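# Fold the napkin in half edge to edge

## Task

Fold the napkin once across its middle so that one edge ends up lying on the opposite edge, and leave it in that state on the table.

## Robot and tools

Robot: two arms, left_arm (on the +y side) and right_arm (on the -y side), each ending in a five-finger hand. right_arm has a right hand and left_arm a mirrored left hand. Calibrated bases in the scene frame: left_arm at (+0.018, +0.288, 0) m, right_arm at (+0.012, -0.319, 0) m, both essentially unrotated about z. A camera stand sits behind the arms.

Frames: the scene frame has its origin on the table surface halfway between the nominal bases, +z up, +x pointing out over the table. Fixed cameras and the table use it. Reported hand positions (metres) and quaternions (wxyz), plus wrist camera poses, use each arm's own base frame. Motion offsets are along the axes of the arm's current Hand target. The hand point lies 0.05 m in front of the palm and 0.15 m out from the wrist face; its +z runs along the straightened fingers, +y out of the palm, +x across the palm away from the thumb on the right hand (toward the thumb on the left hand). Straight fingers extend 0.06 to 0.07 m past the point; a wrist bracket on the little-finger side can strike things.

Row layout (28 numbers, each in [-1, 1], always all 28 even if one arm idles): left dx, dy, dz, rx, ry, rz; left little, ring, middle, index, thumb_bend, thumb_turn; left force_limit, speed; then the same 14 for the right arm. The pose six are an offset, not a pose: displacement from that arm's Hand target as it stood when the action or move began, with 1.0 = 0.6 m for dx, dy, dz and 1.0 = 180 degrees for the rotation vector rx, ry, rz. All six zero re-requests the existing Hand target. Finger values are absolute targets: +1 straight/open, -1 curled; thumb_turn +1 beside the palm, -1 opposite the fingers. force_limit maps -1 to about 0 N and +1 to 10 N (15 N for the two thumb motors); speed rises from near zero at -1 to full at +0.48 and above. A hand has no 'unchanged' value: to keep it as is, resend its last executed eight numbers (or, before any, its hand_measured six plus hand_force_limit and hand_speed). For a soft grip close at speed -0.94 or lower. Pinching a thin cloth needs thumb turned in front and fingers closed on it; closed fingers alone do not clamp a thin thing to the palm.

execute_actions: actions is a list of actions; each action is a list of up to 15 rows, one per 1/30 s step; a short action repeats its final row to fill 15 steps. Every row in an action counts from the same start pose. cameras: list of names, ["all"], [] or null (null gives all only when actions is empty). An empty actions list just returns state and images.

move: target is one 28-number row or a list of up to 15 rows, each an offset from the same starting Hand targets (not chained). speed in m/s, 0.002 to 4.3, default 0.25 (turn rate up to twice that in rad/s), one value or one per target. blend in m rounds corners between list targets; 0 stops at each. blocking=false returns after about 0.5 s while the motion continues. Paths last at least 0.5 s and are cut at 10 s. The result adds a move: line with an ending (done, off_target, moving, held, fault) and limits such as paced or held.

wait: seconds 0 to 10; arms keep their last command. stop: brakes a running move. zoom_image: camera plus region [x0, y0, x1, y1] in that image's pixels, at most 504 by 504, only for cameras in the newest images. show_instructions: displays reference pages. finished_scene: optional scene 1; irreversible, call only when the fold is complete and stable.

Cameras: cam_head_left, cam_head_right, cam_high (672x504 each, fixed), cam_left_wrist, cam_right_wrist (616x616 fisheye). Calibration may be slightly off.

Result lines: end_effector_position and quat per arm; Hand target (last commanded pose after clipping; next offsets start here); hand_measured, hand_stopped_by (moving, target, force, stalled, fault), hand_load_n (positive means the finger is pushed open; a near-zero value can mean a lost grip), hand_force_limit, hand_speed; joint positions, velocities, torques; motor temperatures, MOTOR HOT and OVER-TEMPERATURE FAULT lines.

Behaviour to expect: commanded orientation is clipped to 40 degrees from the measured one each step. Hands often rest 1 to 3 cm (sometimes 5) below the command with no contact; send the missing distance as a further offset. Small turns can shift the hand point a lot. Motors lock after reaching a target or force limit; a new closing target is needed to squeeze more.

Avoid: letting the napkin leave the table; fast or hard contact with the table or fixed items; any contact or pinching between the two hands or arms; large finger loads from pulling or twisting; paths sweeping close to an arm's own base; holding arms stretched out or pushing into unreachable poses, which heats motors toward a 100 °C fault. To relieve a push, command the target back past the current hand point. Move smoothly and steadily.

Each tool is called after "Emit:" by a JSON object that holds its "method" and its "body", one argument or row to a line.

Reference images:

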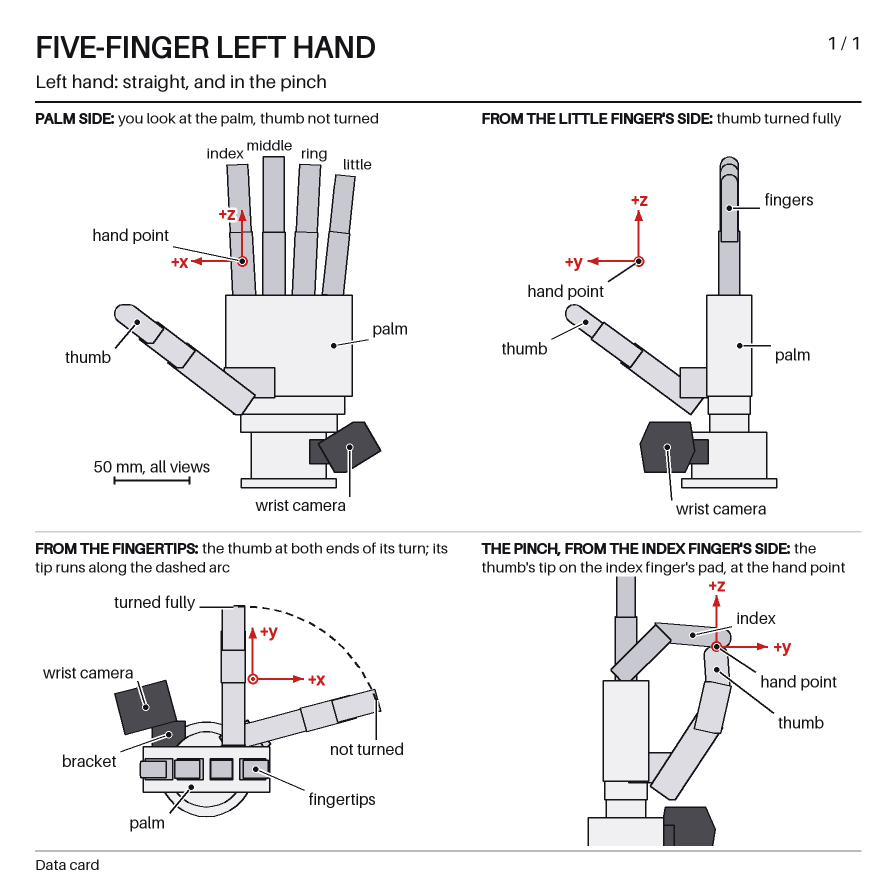

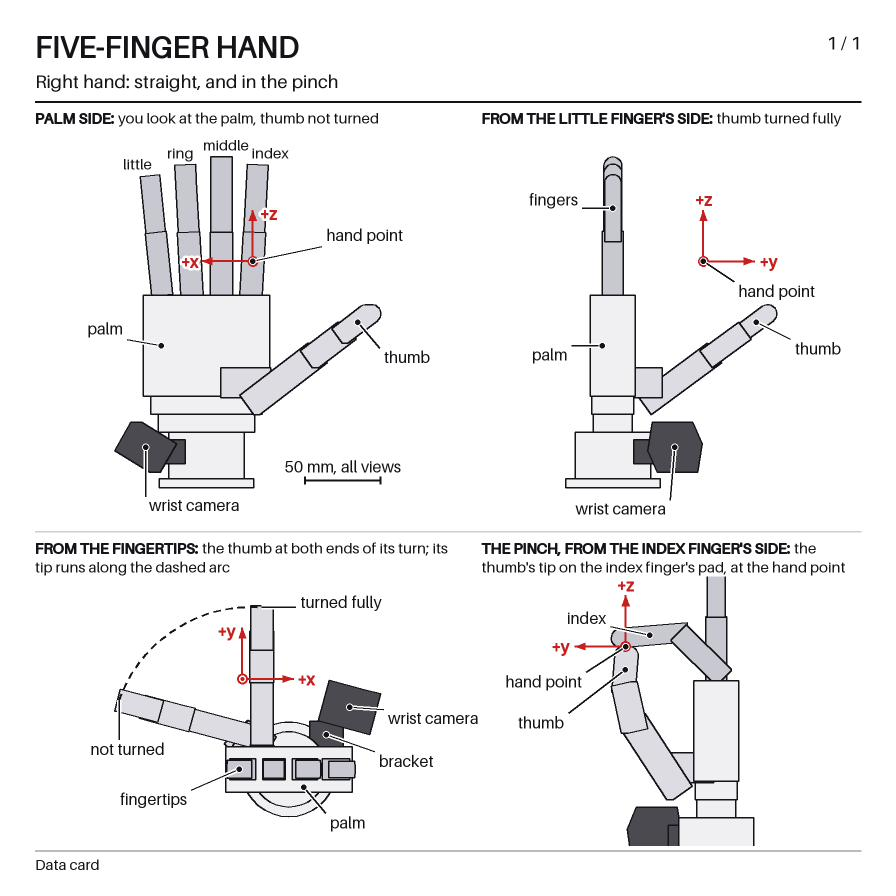

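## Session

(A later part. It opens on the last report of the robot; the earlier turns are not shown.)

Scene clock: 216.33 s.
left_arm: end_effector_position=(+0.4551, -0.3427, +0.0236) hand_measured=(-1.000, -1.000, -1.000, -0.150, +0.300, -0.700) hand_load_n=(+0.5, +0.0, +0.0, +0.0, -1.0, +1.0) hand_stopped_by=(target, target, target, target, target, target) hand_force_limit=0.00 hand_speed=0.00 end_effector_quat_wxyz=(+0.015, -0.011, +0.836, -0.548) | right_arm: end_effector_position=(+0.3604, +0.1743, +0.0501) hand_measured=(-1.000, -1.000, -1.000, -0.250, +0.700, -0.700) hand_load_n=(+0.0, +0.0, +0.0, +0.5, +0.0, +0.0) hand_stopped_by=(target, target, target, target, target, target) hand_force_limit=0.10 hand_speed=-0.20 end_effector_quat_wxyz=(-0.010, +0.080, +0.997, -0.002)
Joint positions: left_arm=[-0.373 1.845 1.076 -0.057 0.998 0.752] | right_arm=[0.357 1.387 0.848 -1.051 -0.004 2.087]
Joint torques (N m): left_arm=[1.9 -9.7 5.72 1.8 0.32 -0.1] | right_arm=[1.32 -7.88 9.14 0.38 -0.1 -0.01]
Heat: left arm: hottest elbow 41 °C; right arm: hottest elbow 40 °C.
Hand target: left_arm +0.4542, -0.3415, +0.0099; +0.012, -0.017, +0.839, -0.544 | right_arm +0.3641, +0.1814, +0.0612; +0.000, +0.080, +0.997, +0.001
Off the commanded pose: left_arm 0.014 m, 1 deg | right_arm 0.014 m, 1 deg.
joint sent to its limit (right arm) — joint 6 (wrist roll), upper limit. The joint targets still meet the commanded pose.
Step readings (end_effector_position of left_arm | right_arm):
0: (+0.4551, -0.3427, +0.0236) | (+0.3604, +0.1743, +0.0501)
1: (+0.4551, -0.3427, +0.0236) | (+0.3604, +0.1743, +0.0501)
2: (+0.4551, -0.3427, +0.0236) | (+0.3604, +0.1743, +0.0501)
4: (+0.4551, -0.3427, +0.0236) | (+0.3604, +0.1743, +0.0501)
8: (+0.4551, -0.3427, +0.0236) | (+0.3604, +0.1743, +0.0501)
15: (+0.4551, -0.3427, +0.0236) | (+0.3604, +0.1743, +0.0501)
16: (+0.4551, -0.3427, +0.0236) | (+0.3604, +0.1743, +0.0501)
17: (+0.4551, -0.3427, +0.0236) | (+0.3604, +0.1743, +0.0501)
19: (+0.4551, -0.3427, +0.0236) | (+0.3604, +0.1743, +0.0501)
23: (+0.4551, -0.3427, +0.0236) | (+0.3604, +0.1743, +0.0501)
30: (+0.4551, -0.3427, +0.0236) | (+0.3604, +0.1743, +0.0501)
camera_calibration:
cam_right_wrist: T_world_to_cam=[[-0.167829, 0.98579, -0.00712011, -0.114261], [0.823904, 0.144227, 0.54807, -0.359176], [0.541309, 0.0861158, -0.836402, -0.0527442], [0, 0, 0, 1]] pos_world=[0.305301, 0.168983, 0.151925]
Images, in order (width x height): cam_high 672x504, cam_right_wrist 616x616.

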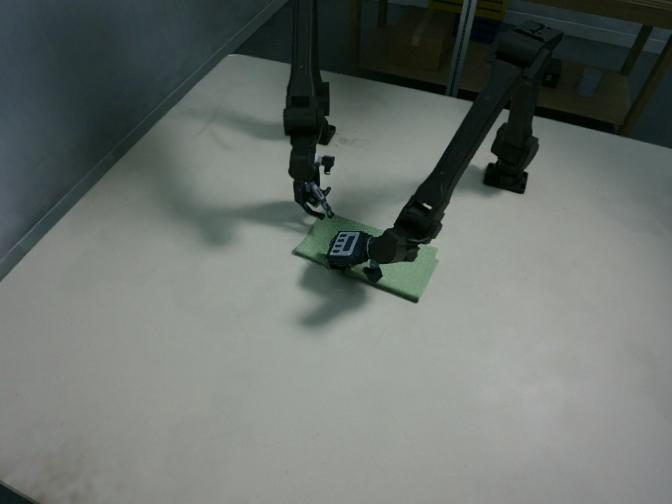

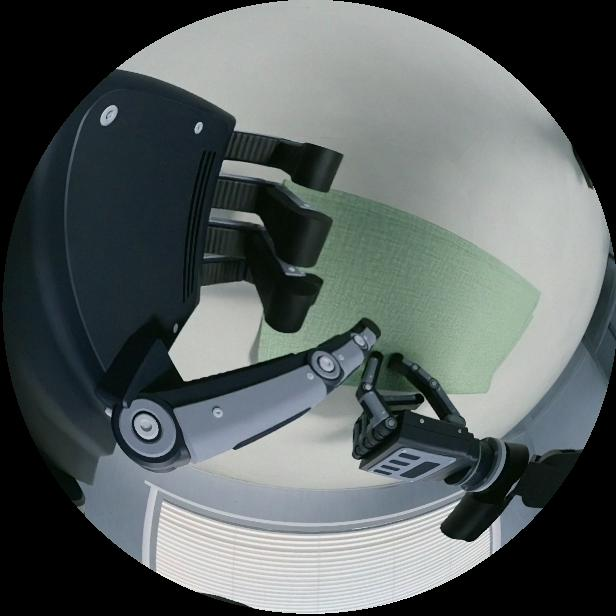

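Emit:
{"method": "move", "body": {
  "target": [
    [0.0042,-0.152,-0.068,0,0,0,-1,-1,-1,-0.15,0.3,-0.7,0.0,0, 0,-0.02,-0.1,0,0,0,-1,-1,-1,-0.25,0.7,-0.7,0.1,-0.2],
    [0.0042,-0.152,-0.468,0,0,0,-1,-1,-1,-0.15,0.3,-0.7,0.0,0, 0,-0.2,-0.2,0,0,0,-1,-1,-1,-0.25,0.7,-0.7,0.1,-0.2]
  ],
  "speed": [0.1,0.3],
  "cameras": ["all"]
}}

Emit:
{"method": "zoom_image", "body": {
  "camera": "cam_high",
  "region": [270, 190, 450, 320]
}}

Emit:
{"method": "zoom_image", "body": {
  "camera": "cam_head_left",
  "region": [230, 170, 370, 245]
}}

Emit:
{"method": "zoom_image", "body": {
  "camera": "cam_head_right",
  "region": [230, 170, 370, 245]
}}

Scene clock: 220.50 s.
left_arm: end_effector_position=(+0.4284, -0.1219, +0.1975) hand_measured=(-1.000, -1.000, -1.000, -0.150, +0.300, -0.700) hand_load_n=(+0.0, +0.0, +0.0, +0.0, +0.0, +0.0) hand_stopped_by=(target, target, target, target, target, target) hand_force_limit=0.00 hand_speed=0.00 end_effector_quat_wxyz=(+0.000, -0.031, +0.837, -0.546) | right_arm: end_effector_position=(+0.3270, +0.0646, +0.1554) hand_measured=(-1.000, -1.000, -1.000, -0.250, +0.700, -0.700) hand_load_n=(+0.0, +0.0, +0.0, +0.5, -0.5, +0.0) hand_stopped_by=(target, target, target, target, target, target) hand_force_limit=0.10 hand_speed=-0.20 end_effector_quat_wxyz=(-0.026, +0.079, +0.997, -0.003)
Joint positions: left_arm=[0.073 1.586 1.309 -1.374 1.153 1.622] | right_arm=[0.037 1.146 0.941 -1.418 0.001 1.765]
Joint torques (N m): left_arm=[1.61 -8.06 10.36 -0.31 0.68 0.11] | right_arm=[-1.08 -5.07 13.55 0.03 -0.08 -0.13]
Heat: left arm: hottest elbow 41 °C; right arm: hottest elbow 40 °C.
Hand target: left_arm +0.4425, -0.1225, +0.2074; +0.011, -0.017, +0.839, -0.545 | right_arm +0.3450, +0.0626, +0.1809; +0.000, +0.080, +0.997, +0.001
Off the commanded pose: left_arm 0.017 m, 2 deg | right_arm 0.031 m, 3 deg.
move: off_target (left_arm, right_arm)
camera_calibration:
cam_left_wrist: T_world_to_cam=[[-0.159479, -0.425921, 0.890594, -0.160173], [-0.917307, 0.397347, 0.0257658, 0.452584], [-0.364849, -0.812839, -0.454069, 0.264509], [0, 0, 0, 1]] pos_world=[0.48612, -0.0330507, 0.251093]
cam_right_wrist: T_world_to_cam=[[-0.169811, 0.985476, -0.000925096, -0.0112103], [0.841697, 0.145524, 0.519969, -0.375126], [0.512552, 0.087518, -0.854184, 0.0749022], [0, 0, 0, 1]] pos_world=[0.275447, 0.0590821, 0.259024]

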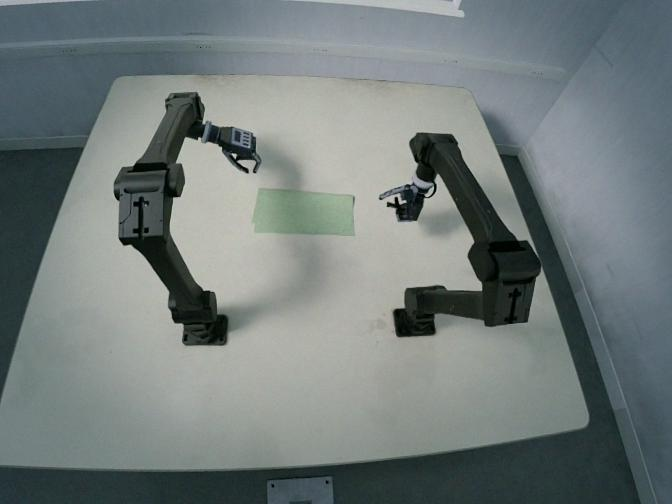

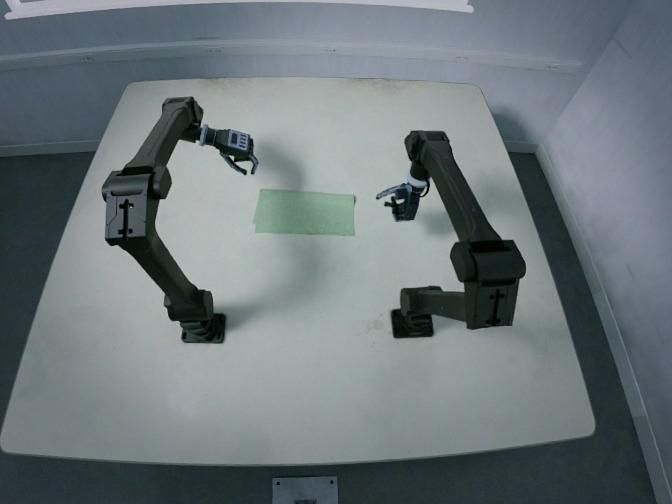

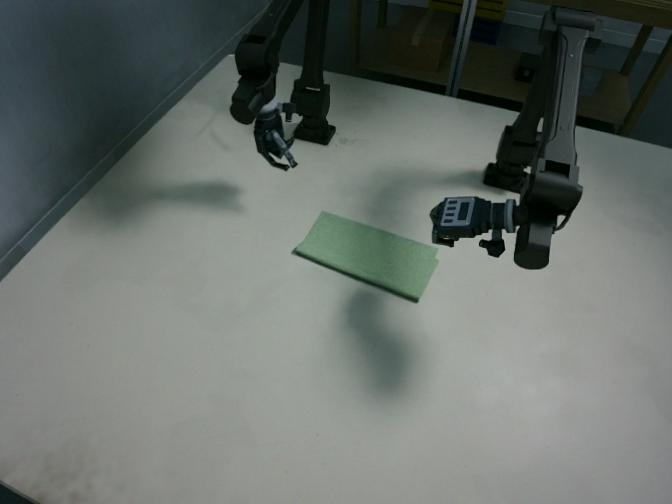

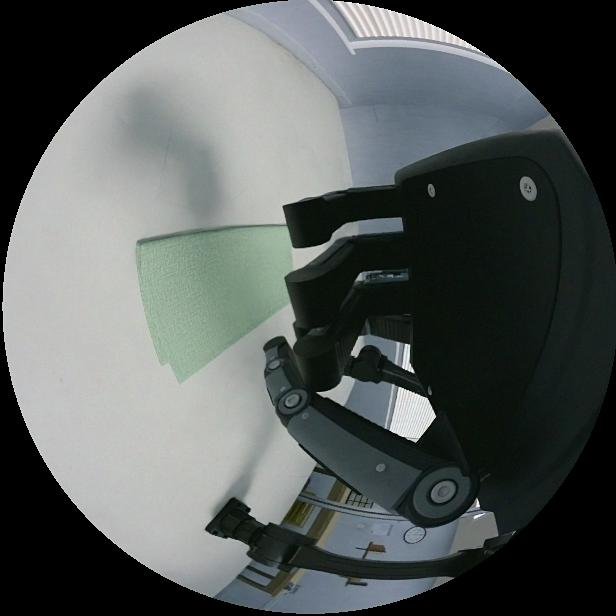

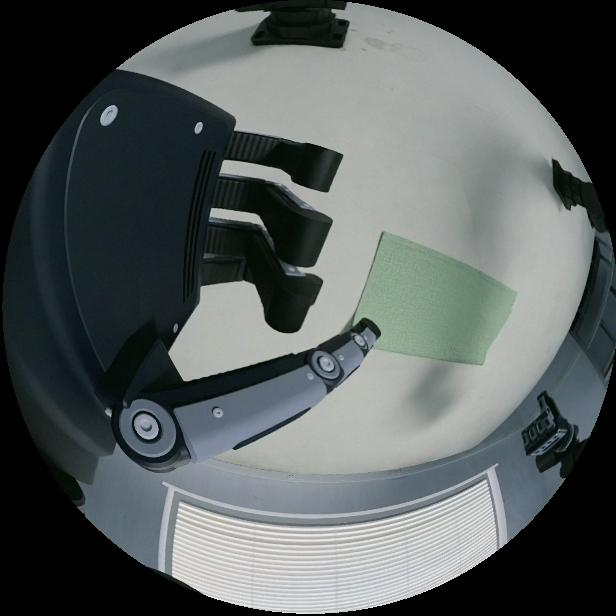

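Scaled by 2.800 from the camera's 672x504 image, which has a finer 960x720 frame.

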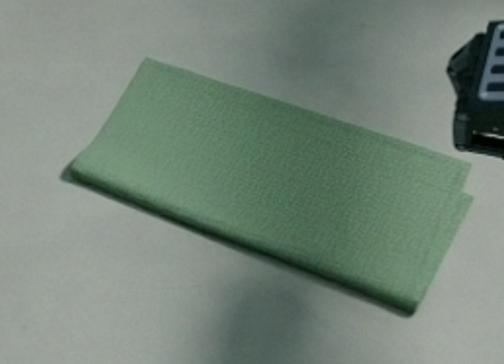

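Scaled by 3.600 from the camera's 672x504 image, which has a finer 960x720 frame.

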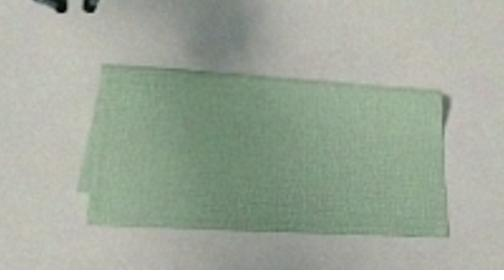

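Scaled by 3.600 from the camera's 672x504 image, which has a finer 960x720 frame.

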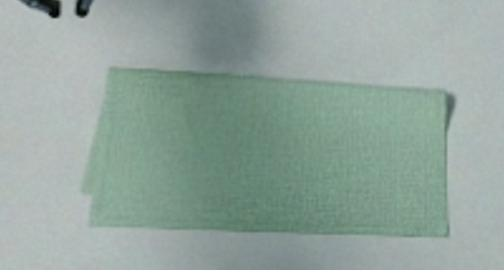

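Emit:
{"method": "execute_actions", "body": {
  "actions": []
}}

Scene clock: 221.40 s.
left_arm: end_effector_position=(+0.4284, -0.1219, +0.1975) hand_measured=(-1.000, -1.000, -1.000, -0.150, +0.300, -0.700) hand_load_n=(+0.0, +0.0, +0.0, -0.5, +0.0, +0.0) hand_stopped_by=(target, target, target, target, target, target) hand_force_limit=0.00 hand_speed=0.00 end_effector_quat_wxyz=(+0.000, -0.031, +0.837, -0.546) | right_arm: end_effector_position=(+0.3270, +0.0646, +0.1554) hand_measured=(-1.000, -1.000, -1.000, -0.250, +0.700, -0.700) hand_load_n=(+0.0, +0.0, +0.0, +0.0, +0.0, +0.0) hand_stopped_by=(target, target, target, target, target, target) hand_force_limit=0.10 hand_speed=-0.20 end_effector_quat_wxyz=(-0.026, +0.079, +0.997, -0.003)
Joint positions: left_arm=[0.073 1.586 1.309 -1.374 1.153 1.623] | right_arm=[0.037 1.146 0.941 -1.418 0.001 1.765]
Joint velocities: within noise
Joint torques (N m): left_arm=[1.55 -8.18 10.37 -0.34 0.69 0.06] | right_arm=[-0.73 -5.25 13.72 0.13 -0.12 -0.11]
Motor temperatures (°C): left_arm=[37 38 41 30 32 35] | right_arm=[38 33 40 34 34 30]
Heat: left arm: hottest elbow 41 °C; right arm: hottest elbow 40 °C.
Hand target: left_arm +0.4425, -0.1225, +0.2074; +0.011, -0.017, +0.839, -0.545 | right_arm +0.3450, +0.0626, +0.1809; +0.000, +0.080, +0.997, +0.001
Off the commanded pose: left_arm 0.017 m, 2 deg | right_arm 0.031 m, 3 deg.
camera_calibration:
cam_left_wrist: T_world_to_cam=[[-0.160296, -0.42587, 0.890472, -0.159817], [-0.917173, 0.397698, 0.0250971, 0.452787], [-0.364827, -0.812694, -0.454346, 0.264655], [0, 0, 0, 1]] pos_world=[0.48622, -0.0330509, 0.251194]
cam_right_wrist: T_world_to_cam=[[-0.169811, 0.985476, -0.000925096, -0.0112103], [0.841697, 0.145524, 0.519969, -0.375126], [0.512552, 0.087518, -0.854184, 0.0749022], [0, 0, 0, 1]] pos_world=[0.275447, 0.0590821, 0.259024]

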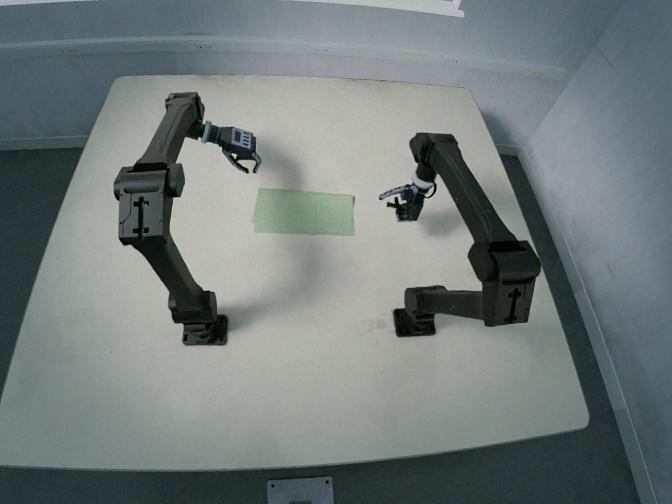

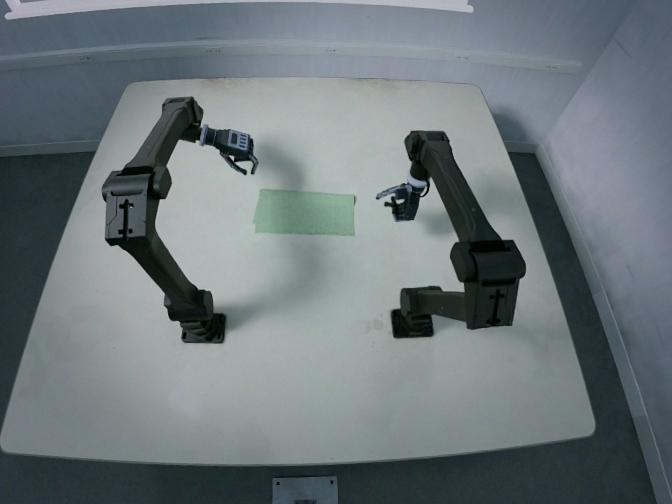

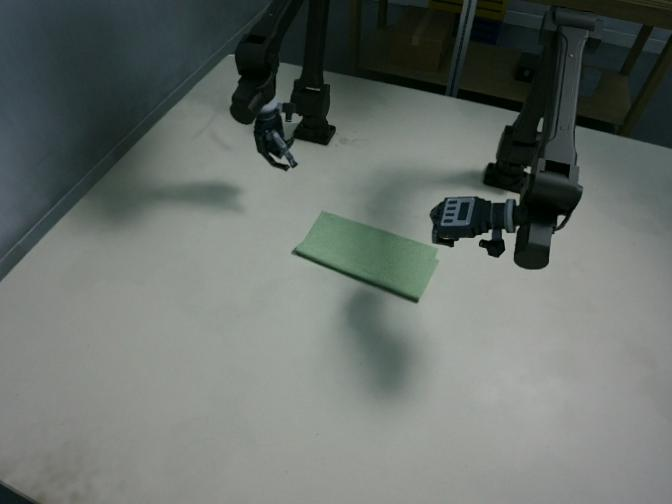

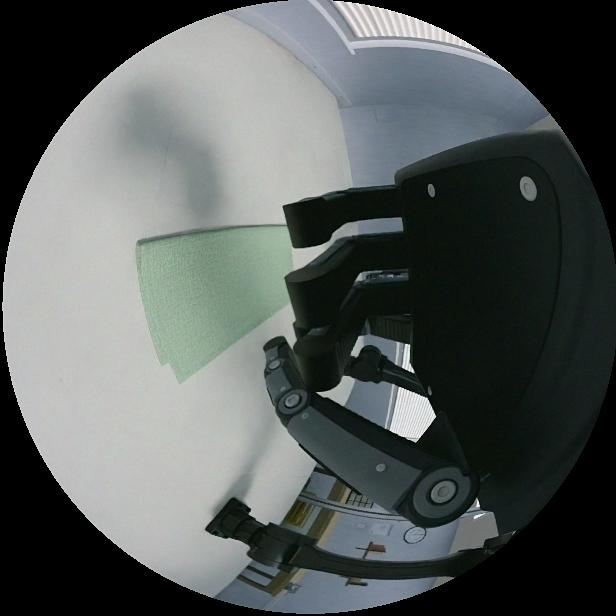

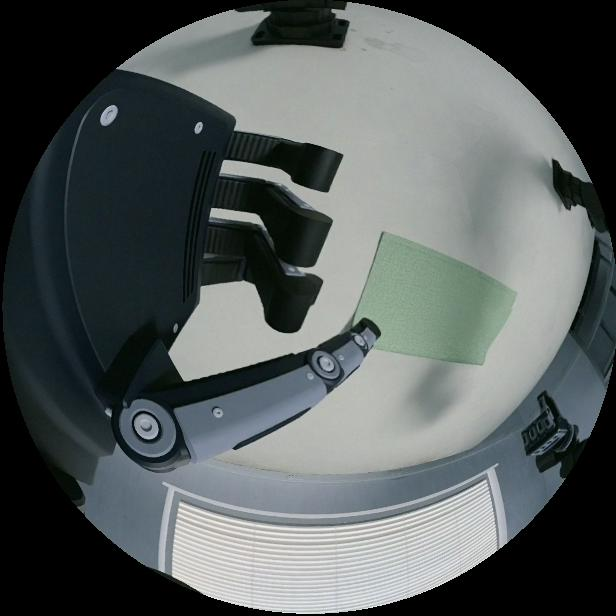

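Emit:
{"method": "zoom_image", "body": {
  "camera": "cam_high",
  "region": [280, 200, 450, 310]
}}

Emit:
{"method": "zoom_image", "body": {
  "camera": "cam_left_wrist",
  "region": [110, 200, 310, 400]
}}

Emit:
{"method": "zoom_image", "body": {
  "camera": "cam_head_right",
  "region": [235, 170, 375, 250]
}}

Emit:
{"method": "zoom_image", "body": {
  "camera": "cam_right_wrist",
  "region": [340, 210, 540, 390]
}}

Scaled by 2.965 from the camera's 672x504 image, which has a finer 960x720 frame.

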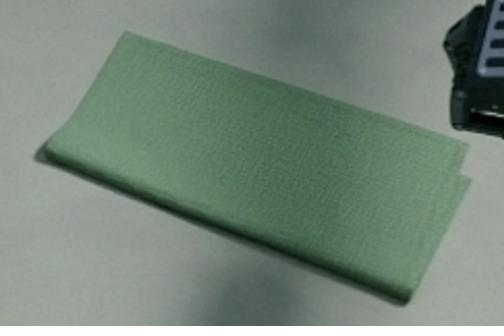

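Scaled by 2.520 from the camera's 616x616 image, which has a finer 880x880 frame.

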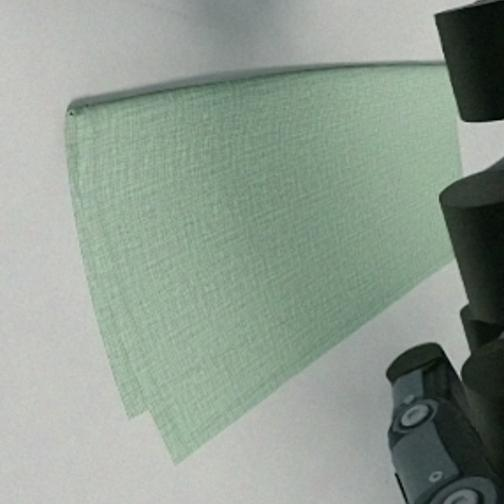

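Scaled by 3.600 from the camera's 672x504 image, which has a finer 960x720 frame.

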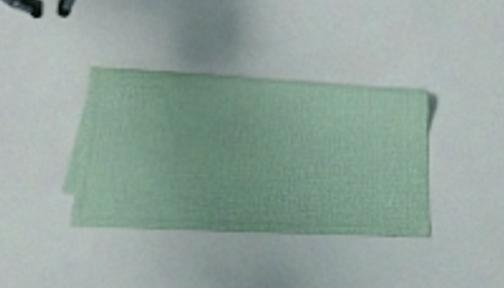

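Scaled by 2.520 from the camera's 616x616 image, which has a finer 880x880 frame.

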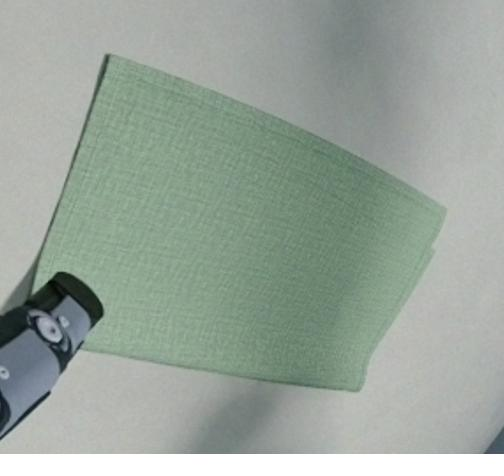

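Emit:
{"method": "move", "body": {
  "target": [0.133,0.1685,0.0687,0,0,0,-1,-1,-1,-0.15,0.3,-0.7,0.0,0,0,0,0,0,0,0,-1,-1,-1,-0.25,0.7,-0.7,0.1,-0.2],
  "speed": 0.12,
  "cameras": ["all"]
}}

Scene clock: 226.93 s.
left_arm: end_effector_position=(+0.3606, -0.1257, +0.0972) hand_measured=(-1.000, -1.000, -1.000, -0.150, +0.300, -0.700) hand_load_n=(+0.0, +0.0, +0.0, +0.0, +0.0, +0.0) hand_stopped_by=(target, target, target, target, target, target) hand_force_limit=0.00 hand_speed=0.00 end_effector_quat_wxyz=(-0.001, -0.022, +0.838, -0.546) | right_arm: end_effector_position=(+0.3270, +0.0646, +0.1554) hand_measured=(-1.000, -1.000, -1.000, -0.250, +0.700, -0.700) hand_load_n=(+0.0, +0.0, +0.0, +0.0, +0.0, +0.0) hand_stopped_by=(target, target, target, target, target, target) hand_force_limit=0.10 hand_speed=-0.20 end_effector_quat_wxyz=(-0.026, +0.079, +0.997, -0.003)
Joint positions: left_arm=[0.075 1.54 0.965 -1.109 1.152 1.665] | right_arm=[0.037 1.146 0.941 -1.418 0.001 1.765]
Joint torques (N m): left_arm=[2.67 -7.94 5.79 0.51 0.68 0.02] | right_arm=[-0.91 -5.36 13.79 0.29 -0.16 -0.1]
Heat: left arm: hottest elbow 41 °C; right arm: hottest elbow 41 °C.
Hand target: left_arm +0.3627, -0.1222, +0.0983; +0.011, -0.017, +0.839, -0.544 | right_arm +0.3450, +0.0626, +0.1809; +0.000, +0.080, +0.997, +0.001
Off the commanded pose: left_arm 0.004 m, 2 deg | right_arm 0.031 m, 3 deg.
move: off_target (right_arm)
camera_calibration:
cam_left_wrist: T_world_to_cam=[[-0.173197, -0.42351, 0.88918, -0.077872], [-0.910907, 0.41218, 0.0188895, 0.394791], [-0.374502, -0.806689, -0.457167, 0.195798], [0, 0, 0, 1]] pos_world=[0.419457, -0.0377568, 0.151297]
cam_right_wrist: T_world_to_cam=[[-0.169811, 0.985476, -0.000925096, -0.0112103], [0.841697, 0.145524, 0.519969, -0.375126], [0.512552, 0.087518, -0.854184, 0.0749022], [0, 0, 0, 1]] pos_world=[0.275447, 0.0590821, 0.259024]

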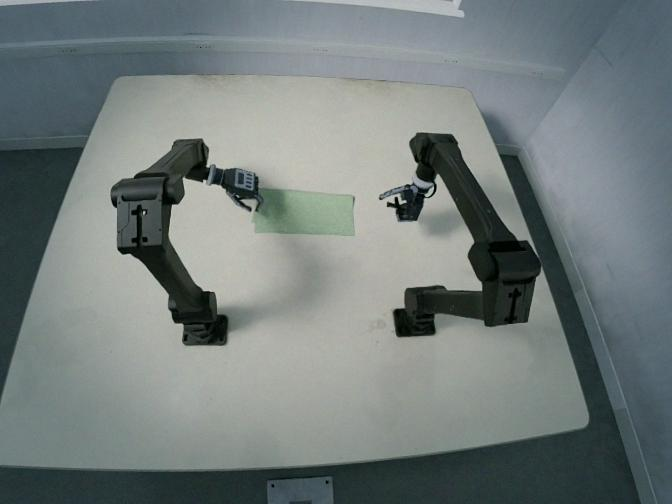

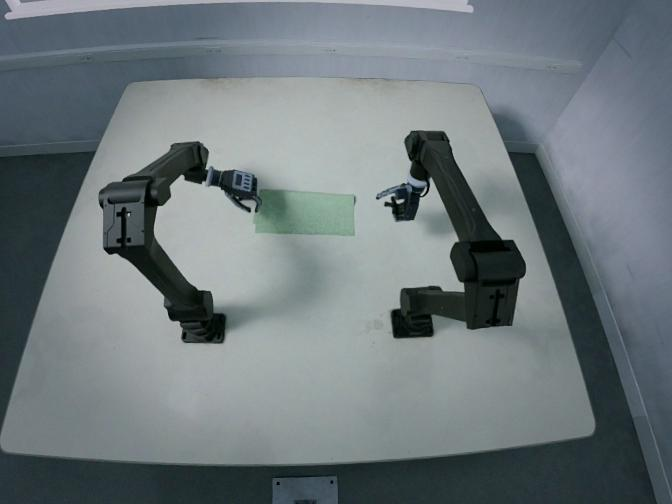

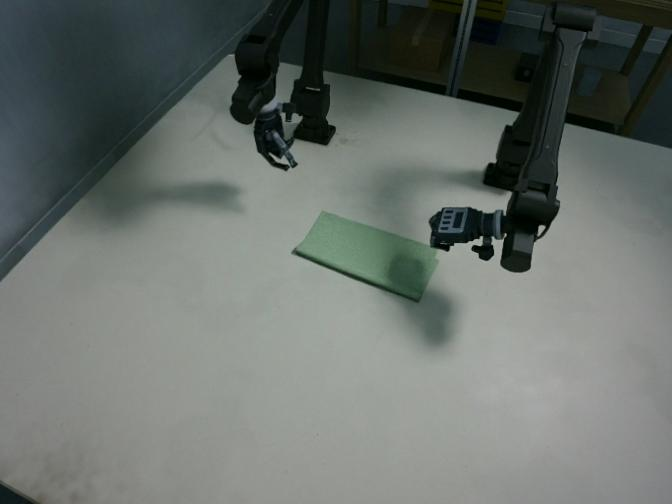

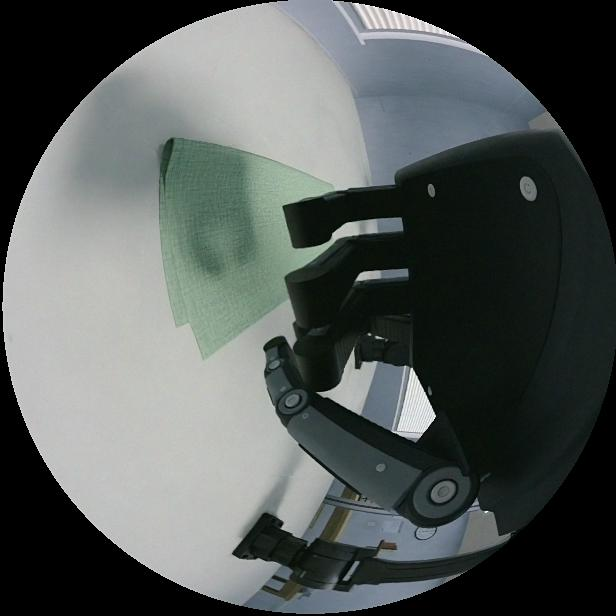

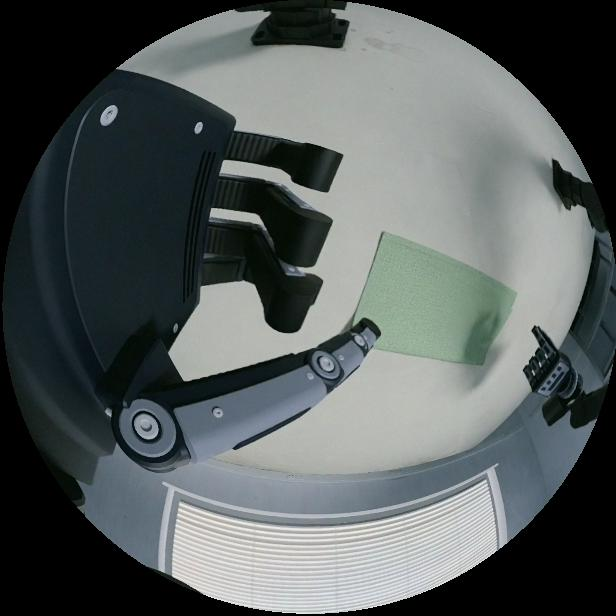

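Emit:
{"method": "zoom_image", "body": {
  "camera": "cam_high",
  "region": [370, 190, 520, 310]
}}

Emit:
{"method": "zoom_image", "body": {
  "camera": "cam_head_left",
  "region": [200, 150, 320, 250]
}}

Emit:
{"method": "zoom_image", "body": {
  "camera": "cam_head_right",
  "region": [200, 150, 320, 250]
}}

Scaled by 3.360 from the camera's 672x504 image, which has a finer 960x720 frame.

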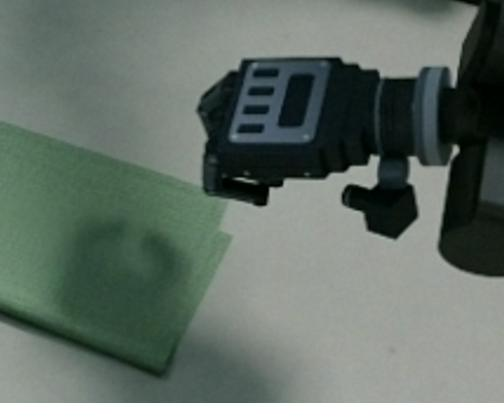

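Scaled by 4.200 from the camera's 672x504 image, which has a finer 960x720 frame.

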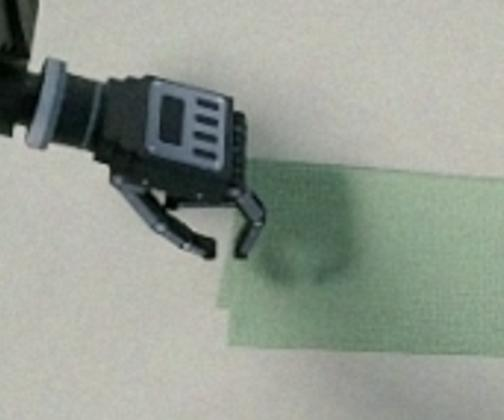

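Scaled by 4.200 from the camera's 672x504 image, which has a finer 960x720 frame.

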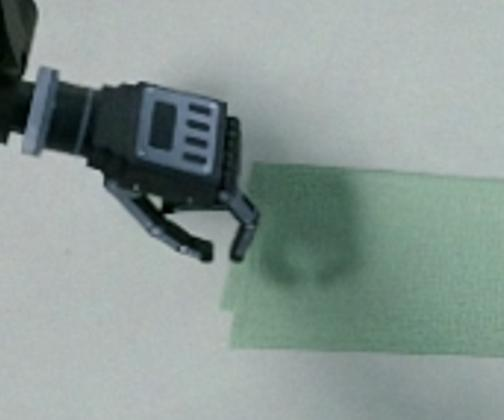

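Emit:
{"method": "move", "body": {
  "target": [0.0198,0.1065,0.0425,0,0,0,-1,-1,-1,-0.15,0.3,-0.7,0.0,0,0,0,0,0,0,0,-1,-1,-1,-0.25,0.7,-0.7,0.1,-0.2],
  "speed": 0.1,
  "cameras": ["cam_head_right","cam_left_wrist","cam_high"]
}}

Emit:
{"method": "zoom_image", "body": {
  "camera": "cam_head_right",
  "region": [200, 170, 300, 250]
}}

Emit:
{"method": "zoom_image", "body": {
  "camera": "cam_left_wrist",
  "region": [140, 180, 420, 460]
}}

Scene clock: 229.20 s.
left_arm: end_effector_position=(+0.3493, -0.1233, +0.0352) hand_measured=(-1.000, -1.000, -1.000, -0.150, +0.300, -0.700) hand_load_n=(+0.0, +0.0, +0.0, +0.0, +0.0, +0.0) hand_stopped_by=(target, target, target, target, target, target) hand_force_limit=0.00 hand_speed=0.00 end_effector_quat_wxyz=(+0.007, -0.018, +0.838, -0.545) | right_arm: end_effector_position=(+0.3270, +0.0646, +0.1554) hand_measured=(-1.000, -1.000, -1.000, -0.250, +0.700, -0.700) hand_load_n=(+0.0, +0.0, +0.0, +0.0, +0.0, +0.0) hand_stopped_by=(target, target, target, target, target, target) hand_force_limit=0.10 hand_speed=-0.20 end_effector_quat_wxyz=(-0.026, +0.079, +0.997, -0.003)
Joint positions: left_arm=[0.084 1.62 0.859 -0.92 1.151 1.682] | right_arm=[0.037 1.146 0.941 -1.418 0.001 1.765]
Joint torques (N m): left_arm=[2.84 -6.53 4.93 0.57 0.69 0.06] | right_arm=[-0.91 -5.48 13.57 0.12 -0.12 -0.12]
Heat: left arm: hottest elbow 41 °C; right arm: hottest elbow 41 °C.
Hand target: left_arm +0.3507, -0.1201, +0.0296; +0.011, -0.017, +0.839, -0.544 | right_arm +0.3450, +0.0626, +0.1809; +0.000, +0.080, +0.997, +0.001
Off the commanded pose: left_arm 0.007 m, 1 deg | right_arm 0.031 m, 3 deg.
move: off_target (right_arm)
camera_calibration:
cam_left_wrist: T_world_to_cam=[[-0.188375, -0.425111, 0.885322, -0.0183988], [-0.911807, 0.410607, 0.00315337, 0.385357], [-0.36486, -0.806649, -0.464968, 0.16202], [0, 0, 0, 1]] pos_world=[0.407019, -0.0353589, 0.0904076]
Images, in order (width x height): cam_head_right 672x504, cam_high 672x504, cam_left_wrist 616x616.

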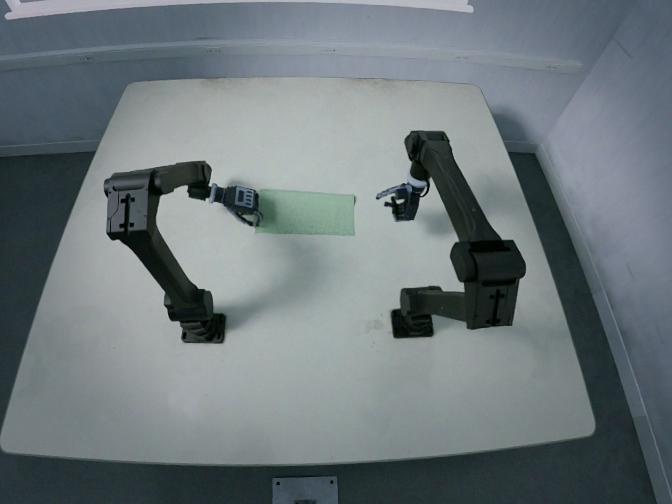

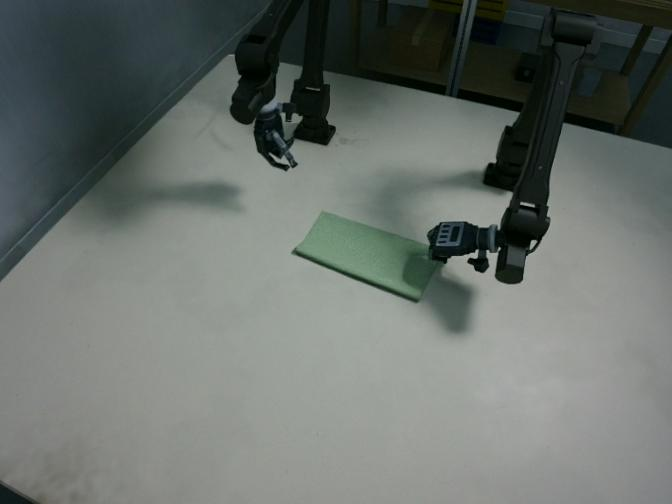

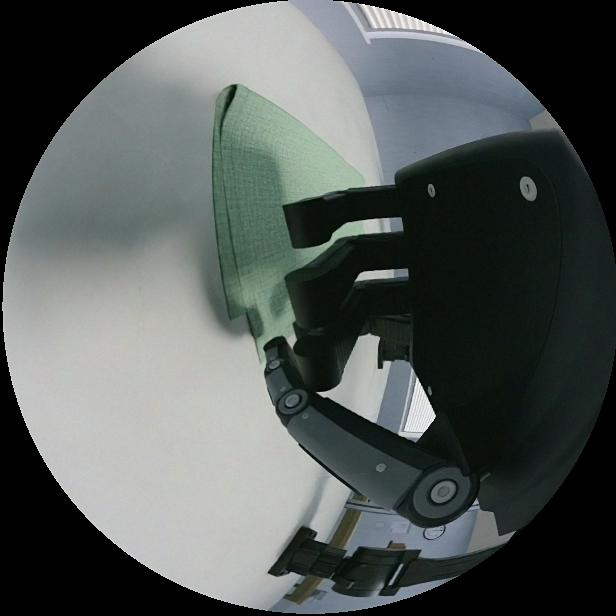

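Scaled by 5.040 from the camera's 672x504 image, which has a finer 960x720 frame.

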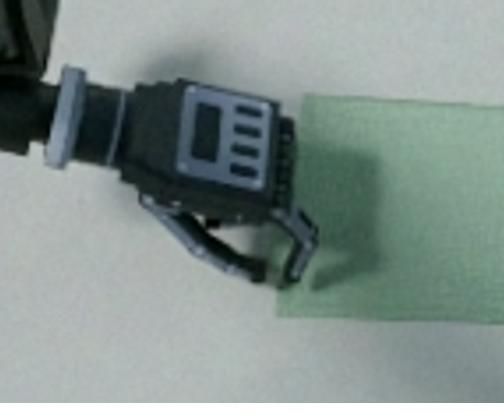

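Scaled by 1.800 from the camera's 616x616 image, which has a finer 880x880 frame.

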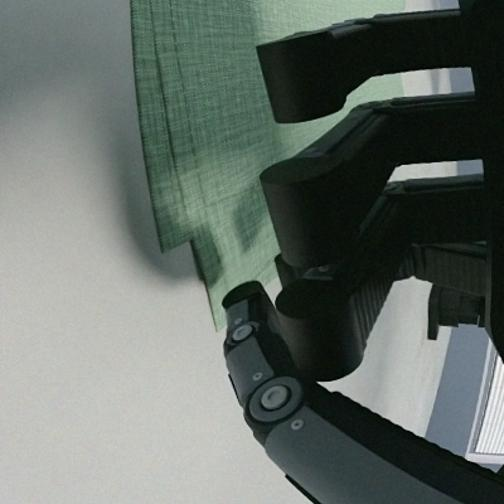

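Emit:
{"method": "move", "body": {
  "target": [-0.0009,0.0329,0.0147,0,0,0,-1,-1,-1,-0.15,0.3,-0.7,0.0,0,0,0,0,0,0,0,-1,-1,-1,-0.25,0.7,-0.7,0.1,-0.2],
  "speed": 0.06,
  "cameras": ["cam_head_right","cam_left_wrist","cam_high"]
}}

Emit:
{"method": "zoom_image", "body": {
  "camera": "cam_head_right",
  "region": [200, 170, 300, 250]
}}

Emit:
{"method": "zoom_image", "body": {
  "camera": "cam_left_wrist",
  "region": [140, 180, 420, 460]
}}

Scene clock: 230.47 s.
left_arm: end_effector_position=(+0.3498, -0.1233, +0.0161) hand_measured=(-1.000, -1.000, -1.000, -0.150, +0.300, -0.700) hand_load_n=(+0.0, +0.0, +0.0, +0.0, -1.5, +1.0) hand_stopped_by=(target, target, target, target, target, target) hand_force_limit=0.00 hand_speed=0.00 end_effector_quat_wxyz=(+0.006, -0.019, +0.837, -0.546) | right_arm: end_effector_position=(+0.3270, +0.0646, +0.1554) hand_measured=(-1.000, -1.000, -1.000, -0.250, +0.700, -0.700) hand_load_n=(+0.0, +0.0, +0.5, +0.0, +0.0, +0.0) hand_stopped_by=(target, target, target, target, target, target) hand_force_limit=0.10 hand_speed=-0.20 end_effector_quat_wxyz=(-0.026, +0.079, +0.997, -0.003)
Joint positions: left_arm=[0.084 1.663 0.846 -0.866 1.153 1.682] | right_arm=[0.037 1.146 0.941 -1.418 0.001 1.765]
Joint torques (N m): left_arm=[2.73 -6.89 4.67 0.9 0.61 0.06] | right_arm=[-0.5 -5.25 13.63 0.03 -0.13 -0.13]
Heat: left arm: hottest elbow 41 °C; right arm: hottest elbow 41 °C.
Hand target: left_arm +0.3513, -0.1201, +0.0079; +0.011, -0.017, +0.839, -0.544 | right_arm +0.3450, +0.0626, +0.1809; +0.000, +0.080, +0.997, +0.001
Off the commanded pose: left_arm 0.009 m, 1 deg | right_arm 0.031 m, 3 deg.
move: off_target (right_arm)
camera_calibration:
cam_left_wrist: T_world_to_cam=[[-0.186036, -0.423114, 0.886772, -0.00202076], [-0.912239, 0.409639, 0.00407606, 0.385866], [-0.364981, -0.80819, -0.462189, 0.153141], [0, 0, 0, 1]] pos_world=[0.40752, -0.035154, 0.0709991]
Images, in order (width x height): cam_head_right 672x504, cam_high 672x504, cam_left_wrist 616x616.

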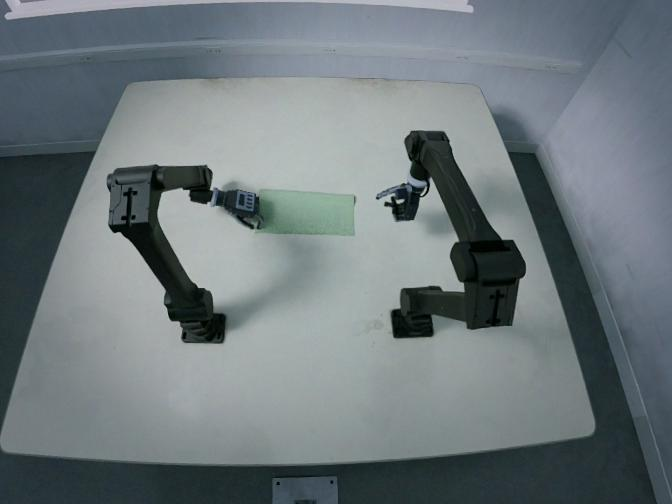

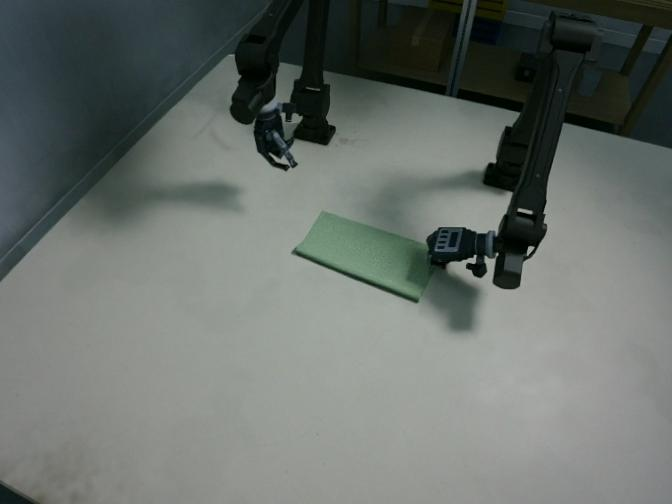

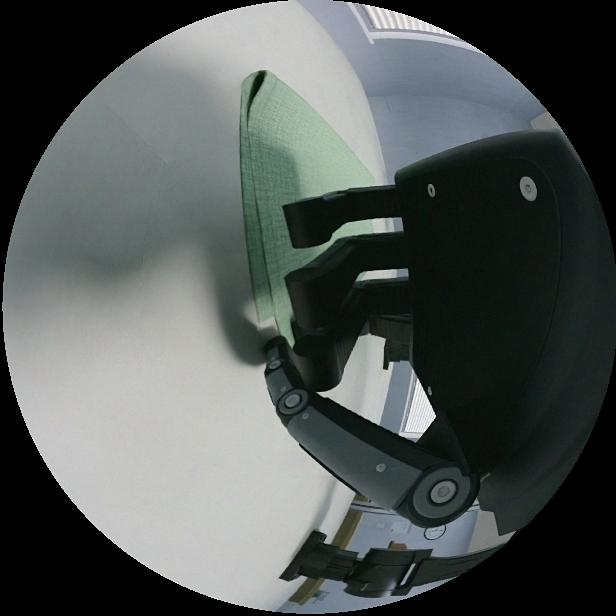

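Scaled by 5.040 from the camera's 672x504 image, which has a finer 960x720 frame.

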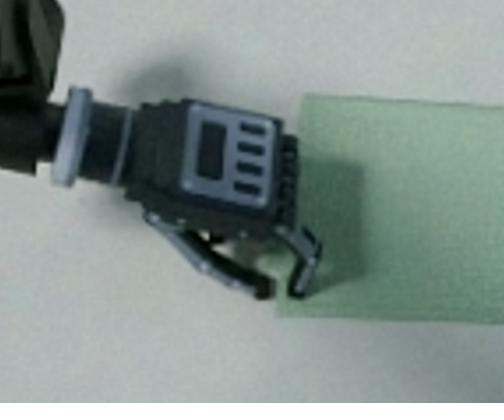

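Scaled by 1.800 from the camera's 616x616 image, which has a finer 880x880 frame.

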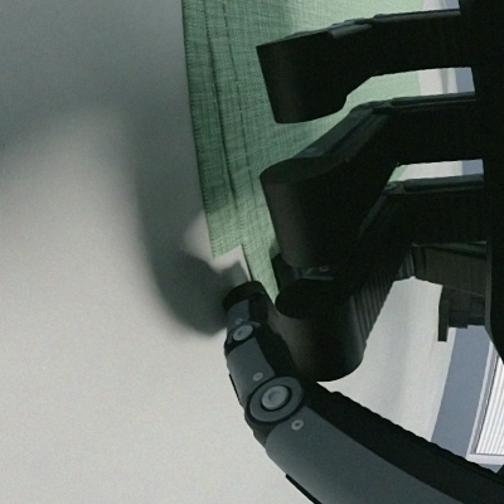

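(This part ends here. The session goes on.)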